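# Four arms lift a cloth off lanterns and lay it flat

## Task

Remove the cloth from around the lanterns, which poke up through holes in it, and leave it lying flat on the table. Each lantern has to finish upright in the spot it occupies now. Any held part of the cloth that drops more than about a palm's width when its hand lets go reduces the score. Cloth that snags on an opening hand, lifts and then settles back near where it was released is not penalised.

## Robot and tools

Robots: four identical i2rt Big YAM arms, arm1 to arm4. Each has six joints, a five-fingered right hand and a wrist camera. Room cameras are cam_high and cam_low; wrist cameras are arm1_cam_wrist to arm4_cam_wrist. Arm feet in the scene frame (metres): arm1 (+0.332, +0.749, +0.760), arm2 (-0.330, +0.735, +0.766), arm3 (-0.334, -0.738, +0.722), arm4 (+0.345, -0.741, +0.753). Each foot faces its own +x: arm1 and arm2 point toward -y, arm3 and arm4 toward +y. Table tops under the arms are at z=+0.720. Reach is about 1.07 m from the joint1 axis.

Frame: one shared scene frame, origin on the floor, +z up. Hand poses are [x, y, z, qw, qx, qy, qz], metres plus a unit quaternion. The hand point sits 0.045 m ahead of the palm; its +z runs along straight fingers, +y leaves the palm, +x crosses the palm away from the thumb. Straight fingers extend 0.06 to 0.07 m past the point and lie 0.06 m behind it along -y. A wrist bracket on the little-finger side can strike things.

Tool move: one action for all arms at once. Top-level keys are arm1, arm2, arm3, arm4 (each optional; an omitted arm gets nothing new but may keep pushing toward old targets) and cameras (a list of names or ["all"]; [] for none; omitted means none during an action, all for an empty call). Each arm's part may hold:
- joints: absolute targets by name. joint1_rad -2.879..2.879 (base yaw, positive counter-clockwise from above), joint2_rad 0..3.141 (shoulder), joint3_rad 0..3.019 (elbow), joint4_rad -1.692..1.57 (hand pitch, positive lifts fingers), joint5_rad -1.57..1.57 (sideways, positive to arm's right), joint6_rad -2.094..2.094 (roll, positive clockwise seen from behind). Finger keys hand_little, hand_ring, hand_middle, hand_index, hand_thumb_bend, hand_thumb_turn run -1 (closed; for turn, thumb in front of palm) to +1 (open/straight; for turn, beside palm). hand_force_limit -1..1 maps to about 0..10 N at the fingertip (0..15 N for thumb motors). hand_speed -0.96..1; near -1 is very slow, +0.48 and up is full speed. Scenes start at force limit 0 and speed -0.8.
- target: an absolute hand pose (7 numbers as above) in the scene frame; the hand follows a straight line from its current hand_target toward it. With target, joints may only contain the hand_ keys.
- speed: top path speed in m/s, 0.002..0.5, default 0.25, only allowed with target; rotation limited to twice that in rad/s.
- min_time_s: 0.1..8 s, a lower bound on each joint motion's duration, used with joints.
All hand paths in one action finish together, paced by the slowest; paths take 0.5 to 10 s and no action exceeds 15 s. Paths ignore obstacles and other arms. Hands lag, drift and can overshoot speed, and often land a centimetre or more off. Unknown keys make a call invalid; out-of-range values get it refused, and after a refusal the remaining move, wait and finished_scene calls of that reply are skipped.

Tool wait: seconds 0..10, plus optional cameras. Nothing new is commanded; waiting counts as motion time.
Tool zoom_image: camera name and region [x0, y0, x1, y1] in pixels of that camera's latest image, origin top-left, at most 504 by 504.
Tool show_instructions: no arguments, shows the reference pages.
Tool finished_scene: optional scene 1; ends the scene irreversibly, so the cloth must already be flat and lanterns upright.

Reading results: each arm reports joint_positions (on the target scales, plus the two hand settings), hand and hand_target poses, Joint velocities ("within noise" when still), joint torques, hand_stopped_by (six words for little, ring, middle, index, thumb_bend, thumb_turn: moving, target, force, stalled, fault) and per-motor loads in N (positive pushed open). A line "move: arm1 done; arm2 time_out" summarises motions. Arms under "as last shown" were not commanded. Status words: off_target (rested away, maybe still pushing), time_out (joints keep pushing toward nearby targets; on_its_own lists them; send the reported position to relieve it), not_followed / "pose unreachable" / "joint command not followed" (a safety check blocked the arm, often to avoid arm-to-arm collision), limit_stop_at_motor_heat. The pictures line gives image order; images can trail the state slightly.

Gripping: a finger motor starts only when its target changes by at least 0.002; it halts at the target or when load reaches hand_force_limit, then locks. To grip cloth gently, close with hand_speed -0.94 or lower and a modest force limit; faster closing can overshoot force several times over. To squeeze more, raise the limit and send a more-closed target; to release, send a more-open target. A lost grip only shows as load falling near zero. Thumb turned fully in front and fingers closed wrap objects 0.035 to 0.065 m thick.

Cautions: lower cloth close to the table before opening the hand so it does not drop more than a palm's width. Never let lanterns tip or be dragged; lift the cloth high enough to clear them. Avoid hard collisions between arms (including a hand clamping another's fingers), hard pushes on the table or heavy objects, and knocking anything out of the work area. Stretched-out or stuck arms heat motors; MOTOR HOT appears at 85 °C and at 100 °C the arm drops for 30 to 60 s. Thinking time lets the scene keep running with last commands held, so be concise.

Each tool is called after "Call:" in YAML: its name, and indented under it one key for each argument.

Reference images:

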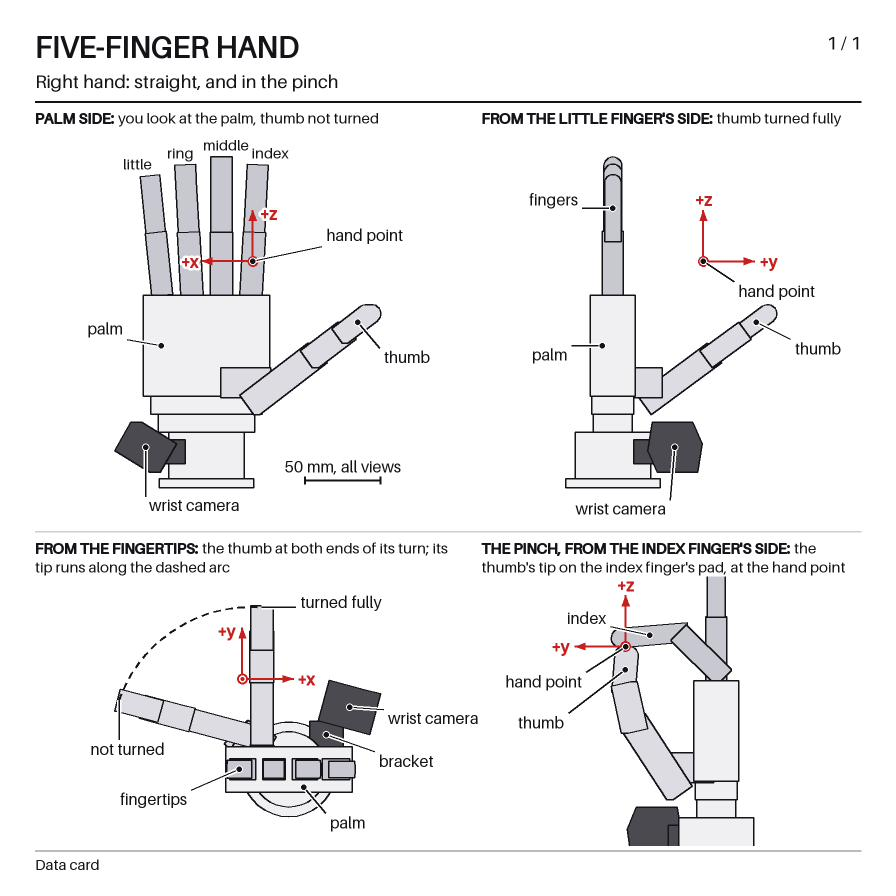

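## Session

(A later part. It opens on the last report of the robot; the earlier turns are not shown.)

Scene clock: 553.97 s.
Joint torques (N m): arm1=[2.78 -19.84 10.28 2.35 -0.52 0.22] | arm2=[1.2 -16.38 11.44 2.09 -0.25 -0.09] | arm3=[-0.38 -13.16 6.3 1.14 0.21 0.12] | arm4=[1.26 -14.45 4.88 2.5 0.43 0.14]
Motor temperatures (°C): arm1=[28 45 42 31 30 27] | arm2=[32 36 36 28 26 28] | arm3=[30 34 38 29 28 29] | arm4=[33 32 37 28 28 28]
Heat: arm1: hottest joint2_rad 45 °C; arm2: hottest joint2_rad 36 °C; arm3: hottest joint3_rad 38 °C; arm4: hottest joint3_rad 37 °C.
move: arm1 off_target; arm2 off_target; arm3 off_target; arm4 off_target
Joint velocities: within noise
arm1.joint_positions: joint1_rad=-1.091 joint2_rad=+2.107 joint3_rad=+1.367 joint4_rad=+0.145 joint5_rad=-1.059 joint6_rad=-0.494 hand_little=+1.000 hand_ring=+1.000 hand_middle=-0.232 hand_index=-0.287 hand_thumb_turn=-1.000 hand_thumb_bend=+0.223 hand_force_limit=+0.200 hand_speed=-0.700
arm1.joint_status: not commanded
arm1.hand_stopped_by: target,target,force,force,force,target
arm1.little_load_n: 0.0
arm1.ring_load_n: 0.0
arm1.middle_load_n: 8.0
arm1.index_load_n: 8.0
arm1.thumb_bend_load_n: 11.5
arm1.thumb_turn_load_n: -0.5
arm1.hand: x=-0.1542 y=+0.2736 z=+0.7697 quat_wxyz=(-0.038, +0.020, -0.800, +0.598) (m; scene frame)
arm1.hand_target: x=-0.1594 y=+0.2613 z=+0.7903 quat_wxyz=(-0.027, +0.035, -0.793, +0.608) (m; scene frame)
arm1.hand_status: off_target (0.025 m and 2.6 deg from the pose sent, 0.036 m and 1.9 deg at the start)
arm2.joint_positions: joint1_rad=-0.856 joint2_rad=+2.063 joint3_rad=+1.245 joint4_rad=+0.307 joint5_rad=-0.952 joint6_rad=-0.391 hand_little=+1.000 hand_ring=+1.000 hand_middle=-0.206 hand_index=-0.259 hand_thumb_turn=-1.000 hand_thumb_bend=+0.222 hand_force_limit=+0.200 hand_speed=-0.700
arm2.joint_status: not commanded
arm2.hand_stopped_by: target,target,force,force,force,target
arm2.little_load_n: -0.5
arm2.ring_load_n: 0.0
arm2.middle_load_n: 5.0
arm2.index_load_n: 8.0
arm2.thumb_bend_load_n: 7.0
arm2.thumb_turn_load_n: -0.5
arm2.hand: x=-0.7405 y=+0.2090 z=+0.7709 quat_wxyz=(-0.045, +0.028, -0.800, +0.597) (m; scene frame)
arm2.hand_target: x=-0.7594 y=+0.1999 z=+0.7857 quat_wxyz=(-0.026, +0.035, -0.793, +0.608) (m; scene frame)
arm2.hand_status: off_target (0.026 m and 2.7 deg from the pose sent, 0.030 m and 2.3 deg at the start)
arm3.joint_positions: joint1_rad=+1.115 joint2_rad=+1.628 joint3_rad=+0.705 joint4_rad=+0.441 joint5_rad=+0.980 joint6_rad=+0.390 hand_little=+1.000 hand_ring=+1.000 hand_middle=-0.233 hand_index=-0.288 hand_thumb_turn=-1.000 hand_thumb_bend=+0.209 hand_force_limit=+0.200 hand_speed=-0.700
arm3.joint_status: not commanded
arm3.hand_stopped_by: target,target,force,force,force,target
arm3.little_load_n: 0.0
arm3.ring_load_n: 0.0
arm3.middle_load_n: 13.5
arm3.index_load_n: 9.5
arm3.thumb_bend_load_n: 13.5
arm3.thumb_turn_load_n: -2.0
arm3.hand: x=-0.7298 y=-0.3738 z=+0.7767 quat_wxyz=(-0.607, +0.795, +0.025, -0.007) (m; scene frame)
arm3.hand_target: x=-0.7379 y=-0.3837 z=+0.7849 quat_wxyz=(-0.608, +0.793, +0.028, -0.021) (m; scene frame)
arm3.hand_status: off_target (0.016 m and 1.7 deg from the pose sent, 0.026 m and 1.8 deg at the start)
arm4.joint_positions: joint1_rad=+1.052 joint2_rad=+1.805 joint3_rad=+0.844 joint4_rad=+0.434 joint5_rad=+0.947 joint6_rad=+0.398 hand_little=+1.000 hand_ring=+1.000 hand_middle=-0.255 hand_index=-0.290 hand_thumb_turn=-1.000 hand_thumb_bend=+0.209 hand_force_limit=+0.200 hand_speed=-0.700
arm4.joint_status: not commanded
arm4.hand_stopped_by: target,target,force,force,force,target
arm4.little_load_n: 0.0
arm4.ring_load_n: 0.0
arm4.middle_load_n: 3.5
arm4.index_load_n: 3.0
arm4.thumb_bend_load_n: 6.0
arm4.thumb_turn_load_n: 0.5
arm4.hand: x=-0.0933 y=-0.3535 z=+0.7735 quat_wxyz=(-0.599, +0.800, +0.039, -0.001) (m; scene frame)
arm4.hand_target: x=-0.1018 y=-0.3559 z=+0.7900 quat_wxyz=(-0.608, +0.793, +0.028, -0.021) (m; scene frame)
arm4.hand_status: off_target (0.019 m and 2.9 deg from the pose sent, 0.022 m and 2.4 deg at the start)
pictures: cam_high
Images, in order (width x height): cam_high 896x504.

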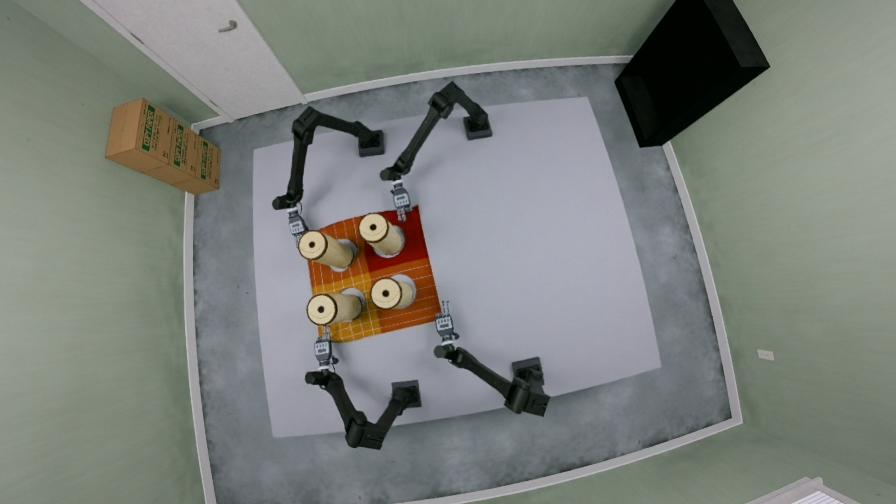

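Call:
move:
  arm1: {"target": [-0.152, 0.240, 0.79, 0.0266, -0.0346, 0.7926, -0.6082], "speed": 0.04}
  arm2: {"target": [-0.752, 0.188, 0.785, 0.0266, -0.0346, 0.7926, -0.6082], "speed": 0.04}
  arm3: {"target": [-0.730, -0.396, 0.785, 0.6084, -0.7929, -0.0277, 0.0213], "speed": 0.04}
  arm4: {"target": [-0.096, -0.370, 0.79, 0.6084, -0.7929, -0.0277, 0.0213], "speed": 0.04}
  cameras: ["all"]

Call:
zoom_image:
  camera: "cam_high"
  region: [260, 180, 500, 380]

Call:
zoom_image:
  camera: "arm4_cam_wrist"
  region: [240, 100, 540, 340]

Scene clock: 564.57 s.
Joint torques (N m): arm1=[3.19 -19.66 11.3 2.25 -0.56 0.14] | arm2=[1.26 -16.26 11.47 2.11 -0.22 -0.08] | arm3=[-0.44 -12.4 6.16 0.98 0.22 0.13] | arm4=[1.32 -14.04 4.74 2.35 0.45 0.16]
Motor temperatures (°C): arm1=[28 45 41 31 30 27] | arm2=[32 36 37 28 26 28] | arm3=[30 33 38 29 28 29] | arm4=[33 32 37 28 28 28]
Heat: arm1: hottest joint2_rad 45 °C; arm2: hottest joint3_rad 37 °C; arm3: hottest joint3_rad 38 °C; arm4: hottest joint3_rad 37 °C.
move: arm1 off_target; arm2 off_target; arm3 off_target; arm4 off_target
Joint velocities: within noise
arm1.joint_positions: joint1_rad=-1.057 joint2_rad=+2.107 joint3_rad=+1.367 joint4_rad=+0.174 joint5_rad=-1.028 joint6_rad=-0.459 hand_little=+1.000 hand_ring=+1.000 hand_middle=-0.232 hand_index=-0.287 hand_thumb_turn=-1.000 hand_thumb_bend=+0.223 hand_force_limit=+0.200 hand_speed=-0.700
arm1.joint_status: not commanded
arm1.hand_stopped_by: target,target,force,force,force,target
arm1.little_load_n: 0.0
arm1.ring_load_n: 0.0
arm1.middle_load_n: 8.5
arm1.index_load_n: 8.0
arm1.thumb_bend_load_n: 11.5
arm1.thumb_turn_load_n: -0.5
arm1.hand: x=-0.1447 y=+0.2555 z=+0.7708 quat_wxyz=(-0.038, +0.020, -0.801, +0.597) (m; scene frame)
arm1.hand_target: x=-0.1514 y=+0.2406 z=+0.7904 quat_wxyz=(-0.027, +0.035, -0.793, +0.608) (m; scene frame)
arm1.hand_status: off_target (0.026 m and 2.7 deg from the pose sent, 0.039 m and 2.6 deg at the start)
arm2.joint_positions: joint1_rad=-0.833 joint2_rad=+2.063 joint3_rad=+1.245 joint4_rad=+0.322 joint5_rad=-0.933 joint6_rad=-0.373 hand_little=+1.000 hand_ring=+1.000 hand_middle=-0.206 hand_index=-0.259 hand_thumb_turn=-1.000 hand_thumb_bend=+0.222 hand_force_limit=+0.200 hand_speed=-0.700
arm2.joint_status: not commanded
arm2.hand_stopped_by: target,target,force,force,force,target
arm2.little_load_n: 0.0
arm2.ring_load_n: 0.0
arm2.middle_load_n: 5.0
arm2.index_load_n: 8.5
arm2.thumb_bend_load_n: 7.5
arm2.thumb_turn_load_n: -0.5
arm2.hand: x=-0.7328 y=+0.1984 z=+0.7719 quat_wxyz=(-0.044, +0.028, -0.800, +0.597) (m; scene frame)
arm2.hand_target: x=-0.7515 y=+0.1890 z=+0.7857 quat_wxyz=(-0.026, +0.035, -0.793, +0.608) (m; scene frame)
arm2.hand_status: off_target (0.025 m and 2.7 deg from the pose sent, 0.028 m and 2.7 deg at the start)
arm3.joint_positions: joint1_rad=+1.134 joint2_rad=+1.601 joint3_rad=+0.672 joint4_rad=+0.440 joint5_rad=+0.996 joint6_rad=+0.406 hand_little=+1.000 hand_ring=+1.000 hand_middle=-0.233 hand_index=-0.288 hand_thumb_turn=-1.000 hand_thumb_bend=+0.209 hand_force_limit=+0.200 hand_speed=-0.700
arm3.joint_status: not commanded
arm3.hand_stopped_by: target,target,force,force,force,target
arm3.little_load_n: 0.0
arm3.ring_load_n: 0.0
arm3.middle_load_n: 13.0
arm3.index_load_n: 10.0
arm3.thumb_bend_load_n: 13.5
arm3.thumb_turn_load_n: -2.0
arm3.hand: x=-0.7230 y=-0.3856 z=+0.7779 quat_wxyz=(-0.608, +0.794, +0.023, -0.009) (m; scene frame)
arm3.hand_target: x=-0.7299 y=-0.3957 z=+0.7848 quat_wxyz=(-0.608, +0.793, +0.028, -0.021) (m; scene frame)
arm3.hand_status: off_target (0.014 m and 1.5 deg from the pose sent, 0.024 m and 1.7 deg at the start)
arm4.joint_positions: joint1_rad=+1.074 joint2_rad=+1.783 joint3_rad=+0.811 joint4_rad=+0.434 joint5_rad=+0.966 joint6_rad=+0.416 hand_little=+1.000 hand_ring=+1.000 hand_middle=-0.255 hand_index=-0.290 hand_thumb_turn=-1.000 hand_thumb_bend=+0.209 hand_force_limit=+0.200 hand_speed=-0.700
arm4.joint_status: not commanded
arm4.hand_stopped_by: target,target,force,force,force,target
arm4.little_load_n: 0.0
arm4.ring_load_n: 0.0
arm4.middle_load_n: 3.5
arm4.index_load_n: 3.5
arm4.thumb_bend_load_n: 6.0
arm4.thumb_turn_load_n: 0.5
arm4.hand: x=-0.0882 y=-0.3672 z=+0.7741 quat_wxyz=(-0.600, +0.799, +0.038, -0.002) (m; scene frame)
arm4.hand_target: x=-0.0960 y=-0.3700 z=+0.7898 quat_wxyz=(-0.608, +0.793, +0.028, -0.021) (m; scene frame)
arm4.hand_status: off_target (0.018 m and 2.8 deg from the pose sent, 0.024 m and 3.0 deg at the start)
pictures: arm1_cam_wrist, arm2_cam_wrist, arm3_cam_wrist, arm4_cam_wrist, cam_high, cam_low
Images, in order (width x height): arm1_cam_wrist 672x504, arm2_cam_wrist 672x504, arm3_cam_wrist 672x504, arm4_cam_wrist 672x504, cam_high 896x504, cam_low 896x504.

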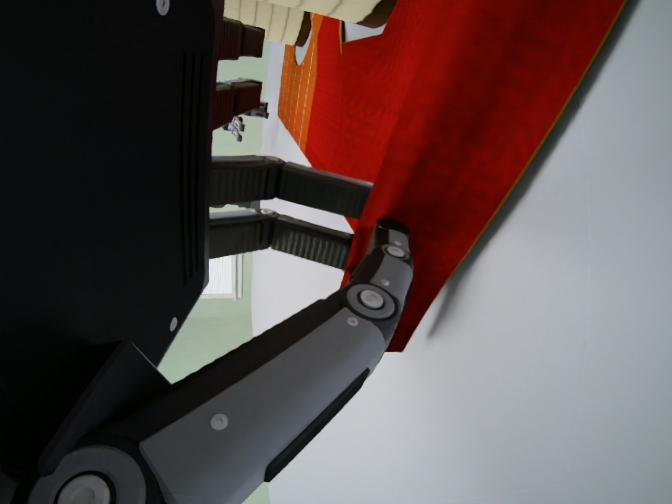

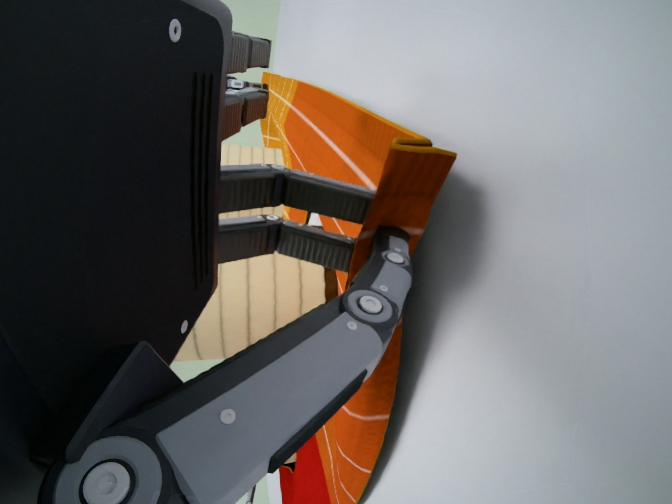

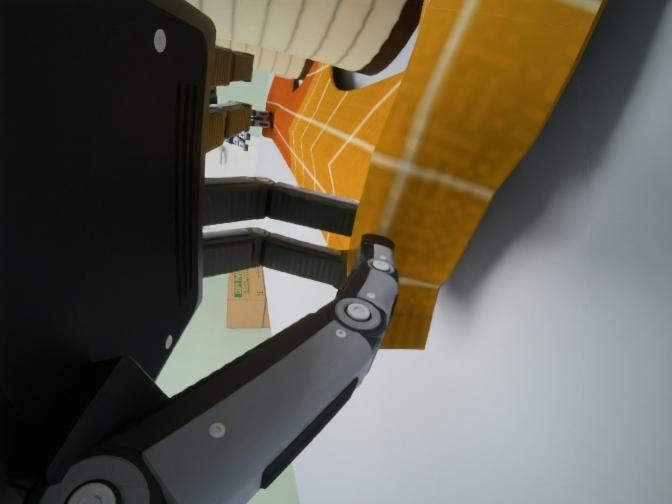

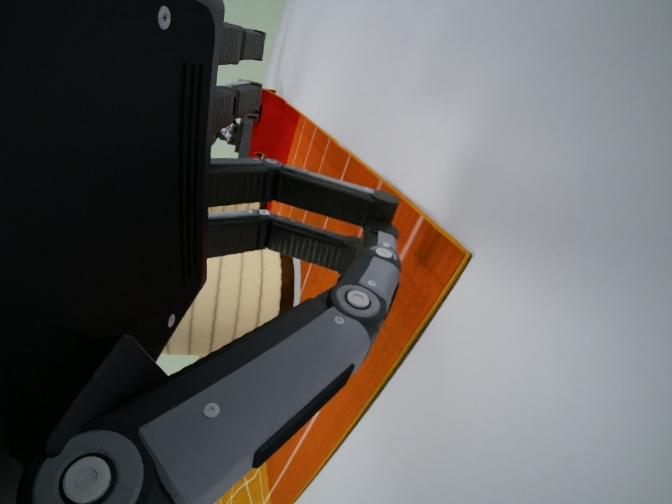

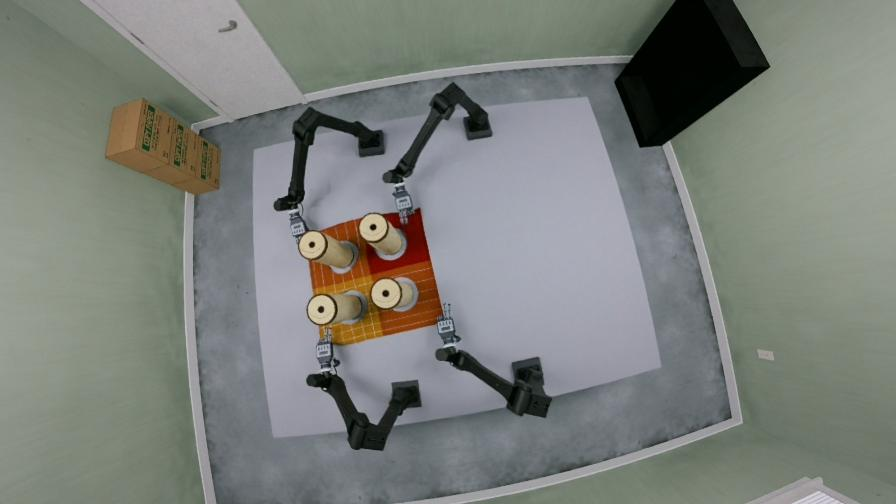

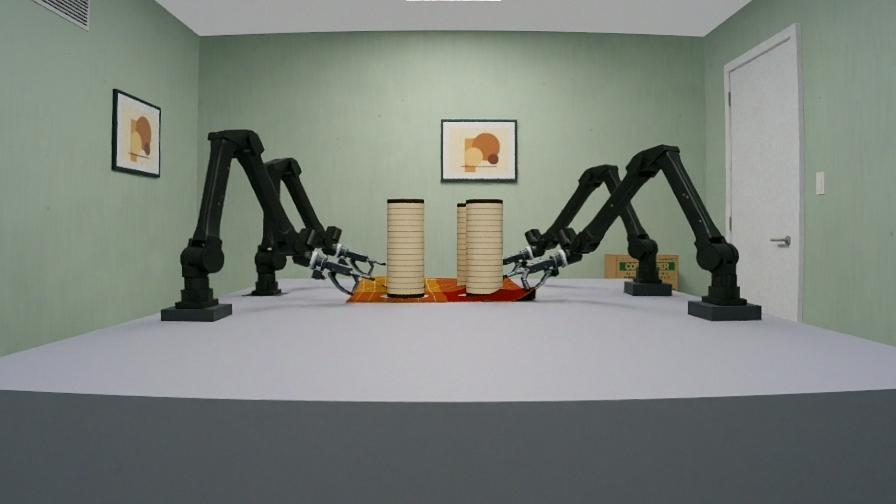

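Scaled by 2.100 from the camera's 896x504 image, which has a finer 1280x720 frame.

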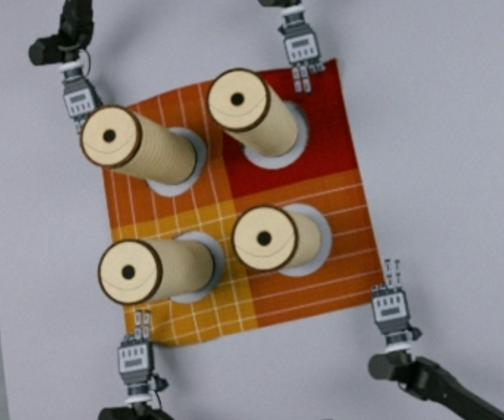

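Scaled by 1.680 from the camera's 672x504 image, which has a finer 960x720 frame.

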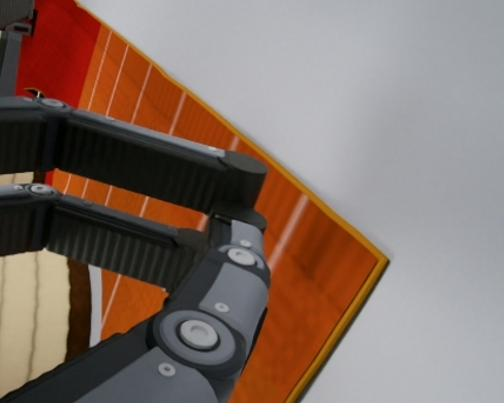

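Call:
move:
  arm4: {"target": [-0.125, -0.366, 0.805, 0.6084, -0.7929, -0.0277, 0.0213], "speed": 0.12, "joints": {"hand_speed": 0.2, "hand_index": 0.4, "hand_middle": 0.4, "hand_thumb_bend": 0.3}}

Call:
move:
  arm4: {"target": [-0.125, -0.366, 0.768, 0.6084, -0.7929, -0.0277, 0.0213], "speed": 0.12}
  cameras: ["arm4_cam_wrist"]

Scene clock: 577.03 s.
Joint torques (N m): arm1=[2.14 -19.84 11.15 2.18 -0.58 0.14] | arm2=[1.26 -16.26 11.48 2.11 -0.22 -0.09] | arm3=[-0.44 -12.57 6.22 0.98 0.22 0.12] | arm4=[1.14 -13.45 7.76 1.33 0.46 0.15]
Motor temperatures (°C): arm1=[28 45 41 31 29 27] | arm2=[32 37 37 28 26 28] | arm3=[30 33 37 29 28 29] | arm4=[33 32 37 28 28 28]
Heat: arm1: hottest joint2_rad 45 °C; arm2: hottest joint2_rad 37 °C; arm3: hottest joint3_rad 37 °C; arm4: hottest joint3_rad 37 °C.
move: arm4 off_target
Joint velocities: within noise
arm1, arm2, arm3: as last shown
arm1.ring_load_n: -0.5
arm1.thumb_bend_load_n: 12.0
arm1.hand: x=-0.1447 y=+0.2555 z=+0.7708 quat_wxyz=(-0.038, +0.019, -0.801, +0.597) (m; scene frame)
arm1.hand_target: x=-0.1513 y=+0.2406 z=+0.7904 quat_wxyz=(-0.027, +0.035, -0.793, +0.608) (m; scene frame)
arm2.middle_load_n: 4.5
arm2.index_load_n: 8.0
arm3.index_load_n: 9.5
arm3.thumb_bend_load_n: 14.0
arm4.joint_positions: joint1_rad=+1.096 joint2_rad=+1.783 joint3_rad=+0.861 joint4_rad=+0.372 joint5_rad=+0.983 joint6_rad=+0.432 hand_little=+1.000 hand_ring=+1.000 hand_middle=+0.400 hand_index=+0.400 hand_thumb_turn=-1.000 hand_thumb_bend=+0.300 hand_force_limit=+0.200 hand_speed=+0.200
arm4.joint_status: all done
arm4.hand_stopped_by: target,target,target,target,target,target
arm4.little_load_n: -0.5
arm4.ring_load_n: 0.0
arm4.middle_load_n: 0.0
arm4.index_load_n: -0.5
arm4.thumb_bend_load_n: 0.0
arm4.thumb_turn_load_n: 0.5
arm4.hand: x=-0.1067 y=-0.3693 z=+0.7848 quat_wxyz=(-0.601, +0.798, +0.039, -0.003) (m; scene frame)
arm4.hand_target: x=-0.1243 y=-0.3665 z=+0.8053 quat_wxyz=(-0.608, +0.793, +0.028, -0.022) (m; scene frame)
arm4.hand_status: off_target (0.027 m and 2.6 deg from the pose sent, 0.048 m and 2.8 deg at the start)
pictures: none

Scene clock: 578.10 s.
Joint torques (N m): arm1=[3.43 -19.6 11.1 2.06 -0.53 0.17] | arm2=[1.14 -16.26 11.47 2.1 -0.22 -0.09] | arm3=[-0.26 -12.69 6.2 1.02 0.24 0.13] | arm4=[1.26 -12.69 6.52 2.51 0.46 0.12]
Motor temperatures (°C): arm1=[28 45 41 31 29 27] | arm2=[32 37 37 28 26 28] | arm3=[30 33 37 29 28 29] | arm4=[33 32 37 28 28 28]
Heat: arm1: hottest joint2_rad 45 °C; arm2: hottest joint2_rad 37 °C; arm3: hottest joint3_rad 37 °C; arm4: hottest joint3_rad 37 °C.
move: arm4 off_target
Joint velocities: within noise
arm1, arm2, arm3: as last shown
arm1.ring_load_n: 0.0
arm2.middle_load_n: 5.0
arm2.index_load_n: 8.5
arm4.joint_positions: joint1_rad=+1.096 joint2_rad=+1.857 joint3_rad=+0.861 joint4_rad=+0.437 joint5_rad=+0.985 joint6_rad=+0.435 hand_little=+1.000 hand_ring=+1.000 hand_middle=+0.400 hand_index=+0.400 hand_thumb_turn=-1.000 hand_thumb_bend=+0.300 hand_force_limit=+0.200 hand_speed=+0.200
arm4.joint_status: not commanded
arm4.hand_stopped_by: target,target,target,target,target,target
arm4.little_load_n: 0.0
arm4.ring_load_n: 0.0
arm4.middle_load_n: 0.0
arm4.index_load_n: 0.0
arm4.thumb_bend_load_n: 0.0
arm4.thumb_turn_load_n: 0.0
arm4.hand: x=-0.1078 y=-0.3682 z=+0.7557 quat_wxyz=(-0.599, +0.799, +0.040, -0.001) (m; scene frame)
arm4.hand_target: x=-0.1244 y=-0.3664 z=+0.7682 quat_wxyz=(-0.608, +0.793, +0.028, -0.021) (m; scene frame)
arm4.hand_status: off_target (0.021 m and 3.0 deg from the pose sent, 0.025 m and 2.6 deg at the start)
pictures: arm4_cam_wrist
Images, in order (width x height): arm4_cam_wrist 672x504.

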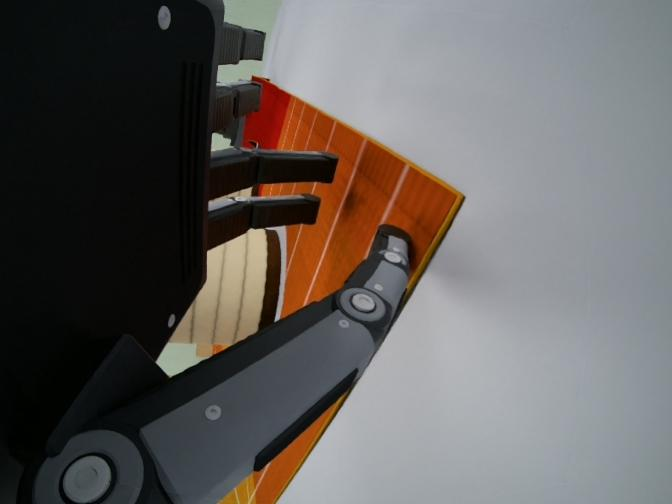

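Call:
move:
  arm4: {"target": [-0.145, -0.358, 0.765, 0.6084, -0.7929, -0.0277, 0.0213], "speed": 0.1}

Call:
move:
  arm4: {"target": [-0.142, -0.358, 0.738, 0.6084, -0.7929, -0.0277, 0.0213], "speed": 0.1}
  cameras: ["arm4_cam_wrist"]

Call:
zoom_image:
  camera: "arm4_cam_wrist"
  region: [260, 120, 520, 320]

Scene clock: 582.70 s.
Joint torques (N m): arm1=[2.73 -19.49 11.19 2.22 -0.51 0.14] | arm2=[1.26 -16.32 11.48 2.13 -0.22 -0.09] | arm3=[-0.38 -12.81 6.23 1.02 0.24 0.13] | arm4=[1.32 -12.45 7.56 1.7 0.45 0.13]
Motor temperatures (°C): arm1=[28 45 41 31 29 27] | arm2=[32 37 37 28 26 28] | arm3=[30 33 37 29 28 29] | arm4=[33 32 38 28 28 28]
Heat: arm1: hottest joint2_rad 45 °C; arm2: hottest joint2_rad 37 °C; arm3: hottest joint3_rad 37 °C; arm4: hottest joint3_rad 38 °C.
move: arm4 off_target
Joint velocities: within noise
arm1, arm2, arm3: as last shown
arm1.middle_load_n: 8.0
arm2.index_load_n: 8.0
arm2.thumb_bend_load_n: 7.0
arm4.joint_positions: joint1_rad=+1.098 joint2_rad=+1.889 joint3_rad=+0.912 joint4_rad=+0.437 joint5_rad=+0.987 joint6_rad=+0.437 hand_little=+1.000 hand_ring=+1.000 hand_middle=+0.400 hand_index=+0.400 hand_thumb_turn=-1.000 hand_thumb_bend=+0.300 hand_force_limit=+0.200 hand_speed=+0.200
arm4.joint_status: not commanded
arm4.hand_stopped_by: target,target,target,target,target,target
arm4.little_load_n: 0.0
arm4.ring_load_n: 0.0
arm4.middle_load_n: 0.0
arm4.index_load_n: 0.0
arm4.thumb_bend_load_n: 0.5
arm4.thumb_turn_load_n: 0.0
arm4.hand: x=-0.1261 y=-0.3602 z=+0.7571 quat_wxyz=(-0.604, +0.797, +0.035, -0.007) (m; scene frame)
arm4.hand_target: x=-0.1444 y=-0.3586 z=+0.7653 quat_wxyz=(-0.608, +0.793, +0.028, -0.021) (m; scene frame)
arm4.hand_status: off_target (0.021 m and 1.9 deg from the pose sent, 0.040 m and 3.0 deg at the start)
pictures: none

Scene clock: 583.67 s.
Joint torques (N m): arm1=[2.32 -19.37 11.18 2.33 -0.52 0.16] | arm2=[1.26 -16.26 11.48 2.11 -0.22 -0.09] | arm3=[-0.38 -12.63 6.17 1.03 0.23 0.12] | arm4=[1.2 -10.11 6.49 2 -0.02 0.11]
Motor temperatures (°C): arm1=[28 45 41 31 29 27] | arm2=[32 37 37 28 26 28] | arm3=[30 33 37 29 28 29] | arm4=[33 32 38 28 28 28]
Heat: arm1: hottest joint2_rad 45 °C; arm2: hottest joint2_rad 37 °C; arm3: hottest joint3_rad 37 °C; arm4: hottest joint3_rad 38 °C.
move: arm4 off_target
Joint velocities: within noise
arm1, arm2, arm3: as last shown
arm1.middle_load_n: 8.5
arm2.middle_load_n: 4.5
arm2.thumb_bend_load_n: 7.5
arm4.joint_positions: joint1_rad=+1.098 joint2_rad=+1.919 joint3_rad=+0.913 joint4_rad=+0.501 joint5_rad=+0.997 joint6_rad=+0.438 hand_little=+1.000 hand_ring=+1.000 hand_middle=+0.400 hand_index=+0.400 hand_thumb_turn=-1.000 hand_thumb_bend=+0.299 hand_force_limit=+0.200 hand_speed=+0.200
arm4.joint_status: not commanded
arm4.hand_stopped_by: target,target,target,target,target,target
arm4.little_load_n: 0.0
arm4.ring_load_n: 0.0
arm4.middle_load_n: 0.0
arm4.index_load_n: 0.0
arm4.thumb_bend_load_n: -4.0
arm4.thumb_turn_load_n: -2.0
arm4.hand: x=-0.1301 y=-0.3566 z=+0.7528 quat_wxyz=(-0.612, +0.790, +0.021, -0.017) (m; scene frame)
arm4.hand_target: x=-0.1413 y=-0.3586 z=+0.7383 quat_wxyz=(-0.608, +0.793, +0.028, -0.021) (m; scene frame)
arm4.hand_status: off_target (0.019 m and 1.0 deg from the pose sent, 0.025 m and 1.9 deg at the start)
pictures: arm4_cam_wrist
Images, in order (width x height): arm4_cam_wrist 672x504.

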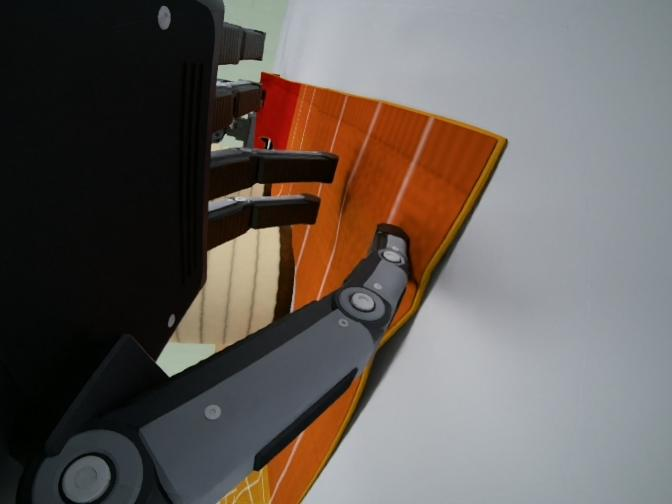

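Scaled by 1.938 from the camera's 672x504 image, which has a finer 960x720 frame.

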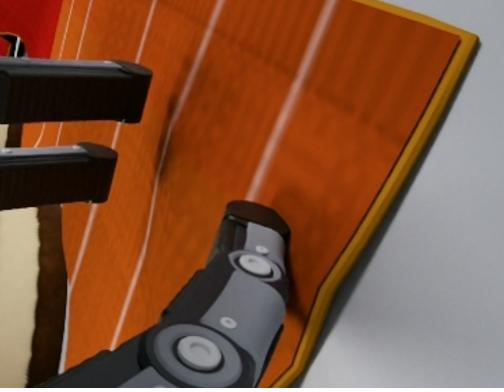

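Call:
move:
  arm4: {"target": [-0.142, -0.330, 0.735, 0.6084, -0.7929, -0.0277, 0.0213], "speed": 0.06}
  cameras: ["arm4_cam_wrist"]

Call:
move:
  arm4: {"joints": {"hand_speed": -0.6, "hand_force_limit": 0.1, "hand_index": -0.1, "hand_middle": -0.1}}
  cameras: ["arm4_cam_wrist"]

Call:
zoom_image:
  camera: "arm4_cam_wrist"
  region: [260, 120, 520, 320]

Scene clock: 588.57 s.
Joint torques (N m): arm1=[3.25 -19.49 11.03 2.14 -0.49 0.18] | arm2=[1.32 -16.26 11.47 2.1 -0.23 -0.09] | arm3=[-0.38 -12.57 6.22 1.01 0.22 0.15] | arm4=[-0.73 -10.64 6.2 1.96 -0.02 -0.11]
Motor temperatures (°C): arm1=[28 45 41 31 29 27] | arm2=[32 37 37 28 26 28] | arm3=[30 33 37 29 28 29] | arm4=[33 32 37 28 28 28]
Heat: arm1: hottest joint2_rad 45 °C; arm2: hottest joint2_rad 37 °C; arm3: hottest joint3_rad 37 °C; arm4: hottest joint3_rad 37 °C.
move: arm4 off_target
Joint velocities: within noise
arm1, arm2, arm3: as last shown
arm1.middle_load_n: 8.0
arm1.thumb_bend_load_n: 11.5
arm2.thumb_bend_load_n: 7.0
arm3.index_load_n: 10.0
arm4.joint_positions: joint1_rad=+1.071 joint2_rad=+1.948 joint3_rad=+0.955 joint4_rad=+0.533 joint5_rad=+0.952 joint6_rad=+0.421 hand_little=+1.000 hand_ring=+1.000 hand_middle=+0.400 hand_index=+0.400 hand_thumb_turn=-1.000 hand_thumb_bend=+0.299 hand_force_limit=+0.200 hand_speed=+0.200
arm4.joint_status: not commanded
arm4.hand_stopped_by: target,target,target,target,target,target
arm4.little_load_n: 0.0
arm4.ring_load_n: 0.0
arm4.middle_load_n: 0.0
arm4.index_load_n: 0.0
arm4.thumb_bend_load_n: -3.5
arm4.thumb_turn_load_n: -0.5
arm4.hand: x=-0.1438 y=-0.3383 z=+0.7543 quat_wxyz=(-0.613, +0.789, +0.019, -0.035) (m; scene frame)
arm4.hand_target: x=-0.1412 y=-0.3307 z=+0.7355 quat_wxyz=(-0.608, +0.793, +0.028, -0.021) (m; scene frame)
arm4.hand_status: off_target (0.021 m and 2.0 deg from the pose sent, 0.034 m and 1.0 deg at the start)
pictures: arm4_cam_wrist
Images, in order (width x height): arm4_cam_wrist 672x504.

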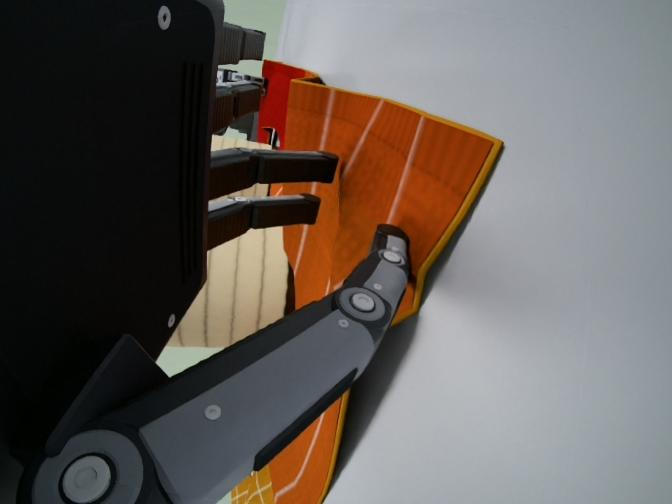

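Scene clock: 589.50 s.
Joint torques (N m): arm1=[2.73 -19.66 11.19 2.26 -0.52 0.11] | arm2=[1.2 -16.32 11.48 2.09 -0.22 -0.09] | arm3=[-0.26 -12.63 6.17 1.03 0.23 0.14] | arm4=[-0.67 -10.7 6.02 1.88 -0.01 -0.12]
Motor temperatures (°C): arm1=[28 45 41 31 29 27] | arm2=[32 37 37 28 26 28] | arm3=[30 33 37 29 28 29] | arm4=[33 32 37 28 28 28]
Heat: arm1: hottest joint2_rad 45 °C; arm2: hottest joint2_rad 37 °C; arm3: hottest joint3_rad 37 °C; arm4: hottest joint3_rad 37 °C.
move: arm4 done
Joint velocities: within noise
arm1, arm2, arm3: as last shown
arm2.thumb_bend_load_n: 7.5
arm3.index_load_n: 9.5
arm4.joint_positions: joint1_rad=+1.069 joint2_rad=+1.949 joint3_rad=+0.957 joint4_rad=+0.534 joint5_rad=+0.952 joint6_rad=+0.419 hand_little=+1.000 hand_ring=+1.000 hand_middle=-0.100 hand_index=-0.100 hand_thumb_turn=-1.000 hand_thumb_bend=+0.300 hand_force_limit=+0.100 hand_speed=-0.600
arm4.joint_status: all done
arm4.hand_stopped_by: target,target,target,target,target,target
arm4.little_load_n: 0.0
arm4.ring_load_n: 0.0
arm4.middle_load_n: 1.5
arm4.index_load_n: 0.0
arm4.thumb_bend_load_n: -1.0
arm4.thumb_turn_load_n: 0.0
arm4.hand: x=-0.1439 y=-0.3369 z=+0.7548 quat_wxyz=(-0.614, +0.789, +0.018, -0.035) (m; scene frame)
arm4.hand_target: x=-0.1410 y=-0.3307 z=+0.7353 quat_wxyz=(-0.608, +0.793, +0.028, -0.021) (m; scene frame)
arm4.hand_status: not commanded
pictures: arm4_cam_wrist
Images, in order (width x height): arm4_cam_wrist 672x504.

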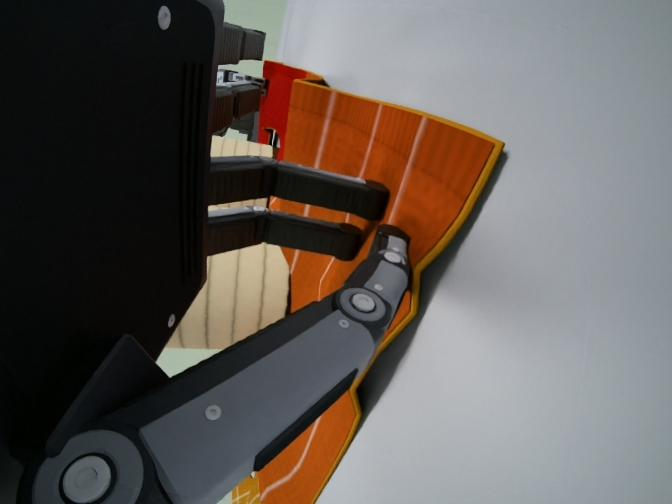

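Scaled by 1.938 from the camera's 672x504 image, which has a finer 960x720 frame.

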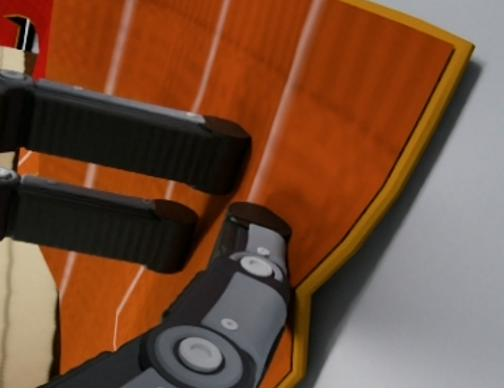

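Call:
move:
  arm4: {"joints": {"hand_speed": -0.7, "hand_force_limit": 0.3, "hand_index": -0.45, "hand_middle": -0.45, "hand_thumb_bend": 0.1}}
  cameras: ["arm4_cam_wrist"]

Call:
zoom_image:
  camera: "arm4_cam_wrist"
  region: [260, 120, 520, 320]

Scene clock: 604.03 s.
Joint torques (N m): arm1=[3.14 -20.07 11.06 2.39 -0.52 0.15] | arm2=[1.26 -16.26 11.49 2.11 -0.23 -0.09] | arm3=[-0.26 -12.63 6.22 1.01 0.22 0.12] | arm4=[-0.5 -10.93 5.9 1.85 0.02 -0.11]
Motor temperatures (°C): arm1=[28 45 41 31 29 27] | arm2=[32 37 37 28 26 28] | arm3=[30 33 36 29 28 29] | arm4=[33 32 37 28 28 28]
Heat: arm1: hottest joint2_rad 45 °C; arm2: hottest joint2_rad 37 °C; arm3: hottest joint3_rad 36 °C; arm4: hottest joint3_rad 37 °C.
move: arm4 off_target
Joint velocities: within noise
arm1, arm2, arm3: as last shown
arm1.middle_load_n: 8.5
arm2.ring_load_n: -0.5
arm4.joint_positions: joint1_rad=+1.067 joint2_rad=+1.952 joint3_rad=+0.959 joint4_rad=+0.536 joint5_rad=+0.951 joint6_rad=+0.418 hand_little=+1.000 hand_ring=+1.000 hand_middle=-0.262 hand_index=-0.317 hand_thumb_turn=-1.000 hand_thumb_bend=+0.195 hand_force_limit=+0.300 hand_speed=-0.700
arm4.joint_status: hand_middle off_target (ended at -0.262, target -0.450); hand_index off_target (ended at -0.317, target -0.450); hand_thumb_bend off_target (ended at +0.195, target +0.100); the others done
arm4.hand_stopped_by: target,target,force,force,force,target
arm4.little_load_n: 0.0
arm4.ring_load_n: 0.0
arm4.middle_load_n: 6.5
arm4.index_load_n: 11.0
arm4.thumb_bend_load_n: 12.5
arm4.thumb_turn_load_n: -2.5
arm4.hand: x=-0.1437 y=-0.3356 z=+0.7539 quat_wxyz=(-0.614, +0.789, +0.018, -0.034) (m; scene frame)
arm4.hand_target: x=-0.1412 y=-0.3307 z=+0.7355 quat_wxyz=(-0.608, +0.793, +0.027, -0.021) (m; scene frame)
arm4.hand_status: not commanded
pictures: arm4_cam_wrist
Images, in order (width x height): arm4_cam_wrist 672x504.

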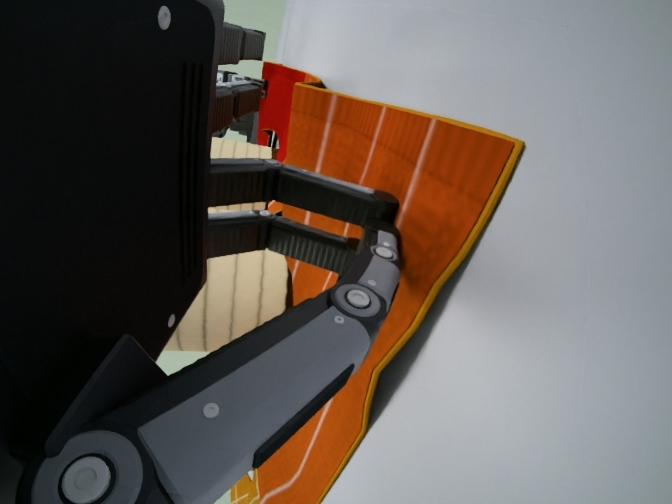

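Scaled by 1.938 from the camera's 672x504 image, which has a finer 960x720 frame.

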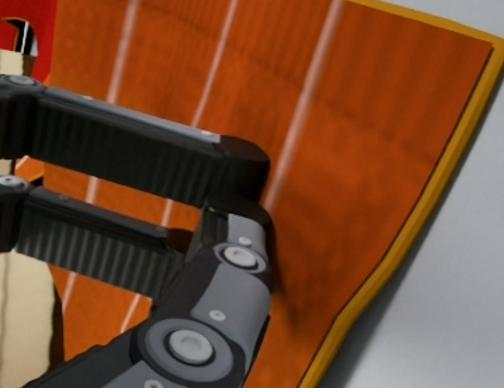

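Call:
move:
  arm4: {"joints": {"hand_speed": -0.2, "hand_index": 0.45, "hand_middle": 0.45, "hand_thumb_bend": 0.35}}
  cameras: ["arm4_cam_wrist"]

Call:
zoom_image:
  camera: "arm4_cam_wrist"
  region: [260, 120, 520, 320]

Scene clock: 610.27 s.
Joint torques (N m): arm1=[3.25 -20.07 11.1 2.14 -0.55 0.14] | arm2=[1.26 -16.26 11.48 2.11 -0.22 -0.09] | arm3=[-0.5 -12.63 6.16 0.96 0.23 0.12] | arm4=[0.03 -11.05 5.59 1.72 -0.08 -0.11]
Motor temperatures (°C): arm1=[28 45 41 31 29 27] | arm2=[32 37 38 28 26 28] | arm3=[30 33 36 29 28 29] | arm4=[33 32 37 28 28 28]
Heat: arm1: hottest joint2_rad 45 °C; arm2: hottest joint3_rad 38 °C; arm3: hottest joint3_rad 36 °C; arm4: hottest joint3_rad 37 °C.
move: arm4 done
Joint velocities: within noise
arm1.joint_positions: joint1_rad=-1.057 joint2_rad=+2.107 joint3_rad=+1.367 joint4_rad=+0.174 joint5_rad=-1.028 joint6_rad=-0.459 hand_little=+1.000 hand_ring=+1.000 hand_middle=-0.232 hand_index=-0.287 hand_thumb_turn=-1.000 hand_thumb_bend=+0.223 hand_force_limit=+0.200 hand_speed=-0.700
arm1.joint_status: not commanded
arm1.hand_stopped_by: target,target,force,force,force,target
arm1.little_load_n: 0.0
arm1.ring_load_n: 0.0
arm1.middle_load_n: 8.0
arm1.index_load_n: 7.5
arm1.thumb_bend_load_n: 12.0
arm1.thumb_turn_load_n: -0.5
arm1.hand: x=-0.1447 y=+0.2555 z=+0.7708 quat_wxyz=(-0.038, +0.019, -0.801, +0.597) (m; scene frame)
arm1.hand_target: x=-0.1513 y=+0.2406 z=+0.7904 quat_wxyz=(-0.027, +0.035, -0.793, +0.608) (m; scene frame)
arm1.hand_status: not commanded
arm2.joint_positions: joint1_rad=-0.833 joint2_rad=+2.063 joint3_rad=+1.245 joint4_rad=+0.322 joint5_rad=-0.933 joint6_rad=-0.373 hand_little=+1.000 hand_ring=+1.000 hand_middle=-0.206 hand_index=-0.259 hand_thumb_turn=-1.000 hand_thumb_bend=+0.222 hand_force_limit=+0.200 hand_speed=-0.700
arm2.joint_status: not commanded
arm2.hand_stopped_by: target,target,force,force,force,target
arm2.little_load_n: 0.0
arm2.ring_load_n: 0.0
arm2.middle_load_n: 5.0
arm2.index_load_n: 8.0
arm2.thumb_bend_load_n: 7.5
arm2.thumb_turn_load_n: -0.5
arm2.hand: x=-0.7328 y=+0.1984 z=+0.7719 quat_wxyz=(-0.044, +0.028, -0.800, +0.597) (m; scene frame)
arm2.hand_target: x=-0.7515 y=+0.1890 z=+0.7857 quat_wxyz=(-0.026, +0.035, -0.793, +0.608) (m; scene frame)
arm2.hand_status: not commanded
arm3.joint_positions: joint1_rad=+1.134 joint2_rad=+1.601 joint3_rad=+0.672 joint4_rad=+0.440 joint5_rad=+0.996 joint6_rad=+0.406 hand_little=+1.000 hand_ring=+1.000 hand_middle=-0.233 hand_index=-0.288 hand_thumb_turn=-1.000 hand_thumb_bend=+0.209 hand_force_limit=+0.200 hand_speed=-0.700
arm3.joint_status: not commanded
arm3.hand_stopped_by: target,target,force,force,force,target
arm3.little_load_n: 0.0
arm3.ring_load_n: 0.0
arm3.middle_load_n: 13.5
arm3.index_load_n: 9.5
arm3.thumb_bend_load_n: 14.0
arm3.thumb_turn_load_n: -2.0
arm3.hand: x=-0.7230 y=-0.3856 z=+0.7779 quat_wxyz=(-0.608, +0.794, +0.023, -0.009) (m; scene frame)
arm3.hand_target: x=-0.7299 y=-0.3957 z=+0.7848 quat_wxyz=(-0.608, +0.793, +0.028, -0.021) (m; scene frame)
arm3.hand_status: not commanded
arm4.joint_positions: joint1_rad=+1.065 joint2_rad=+1.953 joint3_rad=+0.963 joint4_rad=+0.540 joint5_rad=+0.953 joint6_rad=+0.417 hand_little=+1.000 hand_ring=+1.000 hand_middle=+0.450 hand_index=+0.450 hand_thumb_turn=-1.000 hand_thumb_bend=+0.347 hand_force_limit=+0.300 hand_speed=-0.200
arm4.joint_status: all done
arm4.hand_stopped_by: target,target,target,target,target,target
arm4.little_load_n: -0.5
arm4.ring_load_n: 0.0
arm4.middle_load_n: 0.0
arm4.index_load_n: 0.0
arm4.thumb_bend_load_n: -4.5
arm4.thumb_turn_load_n: -1.0
arm4.hand: x=-0.1447 y=-0.3333 z=+0.7562 quat_wxyz=(-0.616, +0.787, +0.015, -0.035) (m; scene frame)
arm4.hand_target: x=-0.1411 y=-0.3307 z=+0.7354 quat_wxyz=(-0.608, +0.793, +0.028, -0.021) (m; scene frame)
arm4.hand_status: not commanded
pictures: arm4_cam_wrist
Images, in order (width x height): arm4_cam_wrist 672x504.

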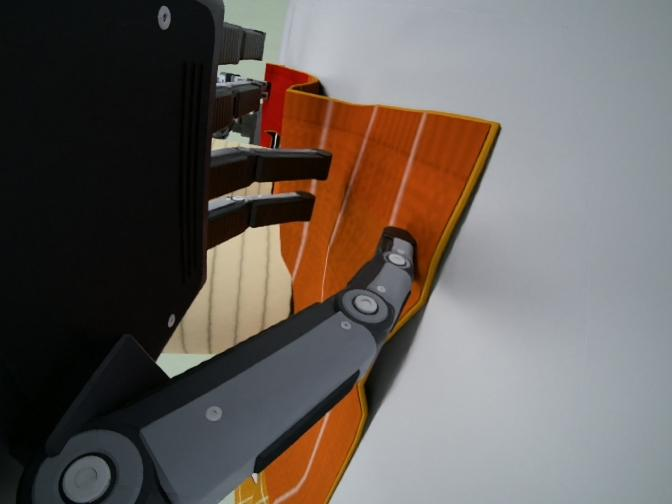

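Scaled by 1.938 from the camera's 672x504 image, which has a finer 960x720 frame.

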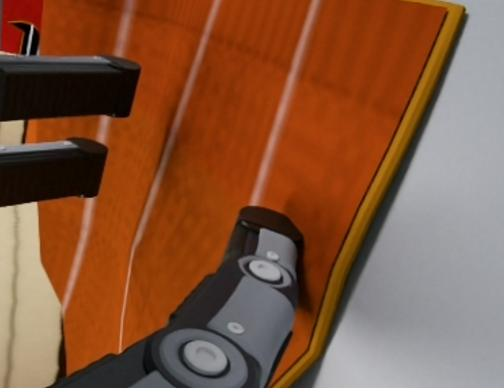

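Call:
move:
  arm4: {"target": [-0.139, -0.308, 0.732, 0.6084, -0.7929, -0.0277, 0.0213], "speed": 0.06}
  cameras: ["arm4_cam_wrist"]

Call:
zoom_image:
  camera: "arm4_cam_wrist"
  region: [260, 120, 520, 320]

Call:
move:
  arm4: {"joints": {"hand_speed": -0.6, "hand_force_limit": 0.1, "hand_index": -0.1, "hand_middle": -0.1}}
  cameras: ["arm4_cam_wrist"]

Call:
zoom_image:
  camera: "arm4_cam_wrist"
  region: [260, 120, 520, 320]

Scene clock: 617.47 s.
Joint torques (N m): arm1=[2.61 -18.96 11.21 2.19 -0.58 0.14] | arm2=[1.26 -16.26 11.48 2.1 -0.23 -0.09] | arm3=[-0.44 -12.45 6.17 0.99 0.22 0.13] | arm4=[-1.14 -10.52 6.02 1.87 0.01 -0.18]
Motor temperatures (°C): arm1=[28 45 41 31 29 27] | arm2=[32 37 38 28 26 28] | arm3=[30 33 36 29 28 29] | arm4=[32 32 37 28 28 28]
Heat: arm1: hottest joint2_rad 45 °C; arm2: hottest joint3_rad 38 °C; arm3: hottest joint3_rad 36 °C; arm4: hottest joint3_rad 37 °C.
move: arm4 off_target
Joint velocities: within noise
arm1, arm2, arm3: as last shown
arm1.index_load_n: 8.0
arm2.middle_load_n: 4.5
arm3.middle_load_n: 13.0
arm3.thumb_bend_load_n: 13.5
arm4.joint_positions: joint1_rad=+1.034 joint2_rad=+1.965 joint3_rad=+0.981 joint4_rad=+0.559 joint5_rad=+0.914 joint6_rad=+0.395 hand_little=+1.000 hand_ring=+1.000 hand_middle=+0.450 hand_index=+0.450 hand_thumb_turn=-1.000 hand_thumb_bend=+0.347 hand_force_limit=+0.300 hand_speed=-0.200
arm4.joint_status: not commanded
arm4.hand_stopped_by: target,target,target,target,target,target
arm4.little_load_n: 0.0
arm4.ring_load_n: 0.0
arm4.middle_load_n: 0.0
arm4.index_load_n: 0.0
arm4.thumb_bend_load_n: -3.5
arm4.thumb_turn_load_n: -0.5
arm4.hand: x=-0.1452 y=-0.3168 z=+0.7568 quat_wxyz=(-0.615, +0.787, +0.016, -0.041) (m; scene frame)
arm4.hand_target: x=-0.1380 y=-0.3091 z=+0.7326 quat_wxyz=(-0.608, +0.793, +0.028, -0.022) (m; scene frame)
arm4.hand_status: off_target (0.027 m and 2.8 deg from the pose sent, 0.036 m and 2.4 deg at the start)
pictures: arm4_cam_wrist
Images, in order (width x height): arm4_cam_wrist 672x504.

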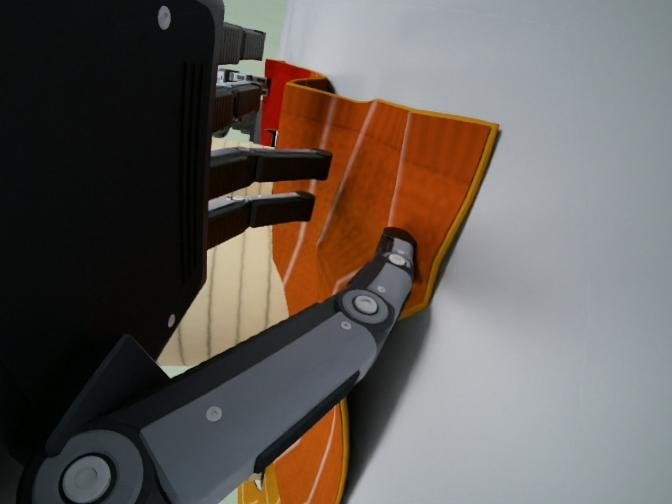

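Scaled by 1.938 from the camera's 672x504 image, which has a finer 960x720 frame.

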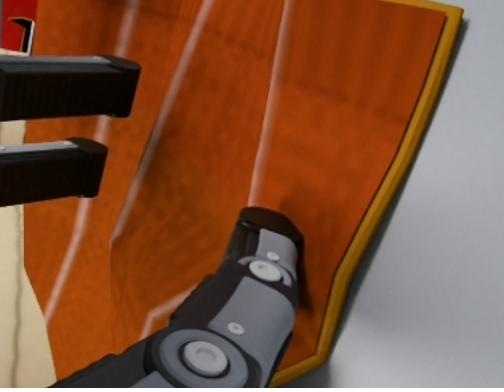

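Scene clock: 618.43 s.
Joint torques (N m): arm1=[2.26 -19.49 11.1 2.22 -0.52 0.1] | arm2=[1.26 -16.26 11.47 2.1 -0.22 -0.08] | arm3=[-0.32 -12.51 6.23 1.01 0.21 0.13] | arm4=[-1.14 -10.46 6.01 1.88 0.01 -0.17]
Motor temperatures (°C): arm1=[28 45 41 31 29 27] | arm2=[32 37 38 28 26 28] | arm3=[30 33 36 29 28 29] | arm4=[32 32 37 28 28 28]
Heat: arm1: hottest joint2_rad 45 °C; arm2: hottest joint3_rad 38 °C; arm3: hottest joint3_rad 36 °C; arm4: hottest joint3_rad 37 °C.
move: arm4 done
Joint velocities: within noise
arm1, arm2, arm3: as last shown
arm2.middle_load_n: 5.0
arm3.ring_load_n: -0.5
arm3.middle_load_n: 13.5
arm3.index_load_n: 10.0
arm4.joint_positions: joint1_rad=+1.034 joint2_rad=+1.965 joint3_rad=+0.981 joint4_rad=+0.559 joint5_rad=+0.914 joint6_rad=+0.394 hand_little=+1.000 hand_ring=+1.000 hand_middle=-0.100 hand_index=-0.100 hand_thumb_turn=-1.000 hand_thumb_bend=+0.347 hand_force_limit=+0.100 hand_speed=-0.600
arm4.joint_status: all done
arm4.hand_stopped_by: target,target,target,target,target,target
arm4.little_load_n: 0.0
arm4.ring_load_n: 0.0
arm4.middle_load_n: 0.0
arm4.index_load_n: 0.0
arm4.thumb_bend_load_n: -4.0
arm4.thumb_turn_load_n: 0.0
arm4.hand: x=-0.1451 y=-0.3168 z=+0.7568 quat_wxyz=(-0.615, +0.787, +0.017, -0.041) (m; scene frame)
arm4.hand_target: x=-0.1379 y=-0.3091 z=+0.7326 quat_wxyz=(-0.608, +0.793, +0.028, -0.021) (m; scene frame)
arm4.hand_status: not commanded
pictures: arm4_cam_wrist
Images, in order (width x height): arm4_cam_wrist 672x504.

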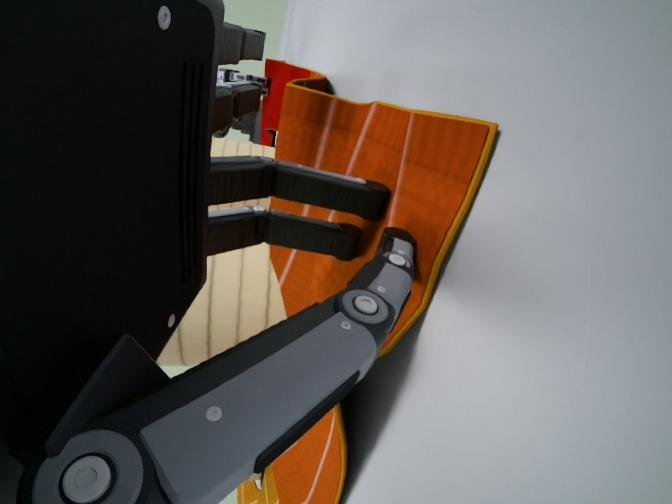

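Scaled by 1.938 from the camera's 672x504 image, which has a finer 960x720 frame.

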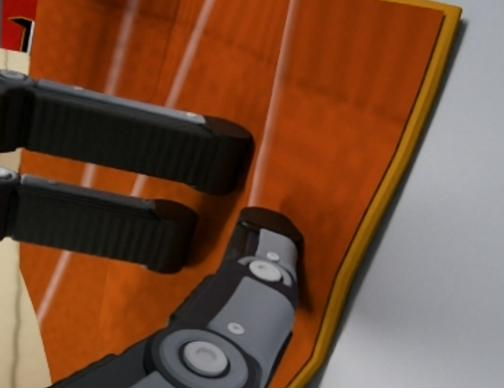

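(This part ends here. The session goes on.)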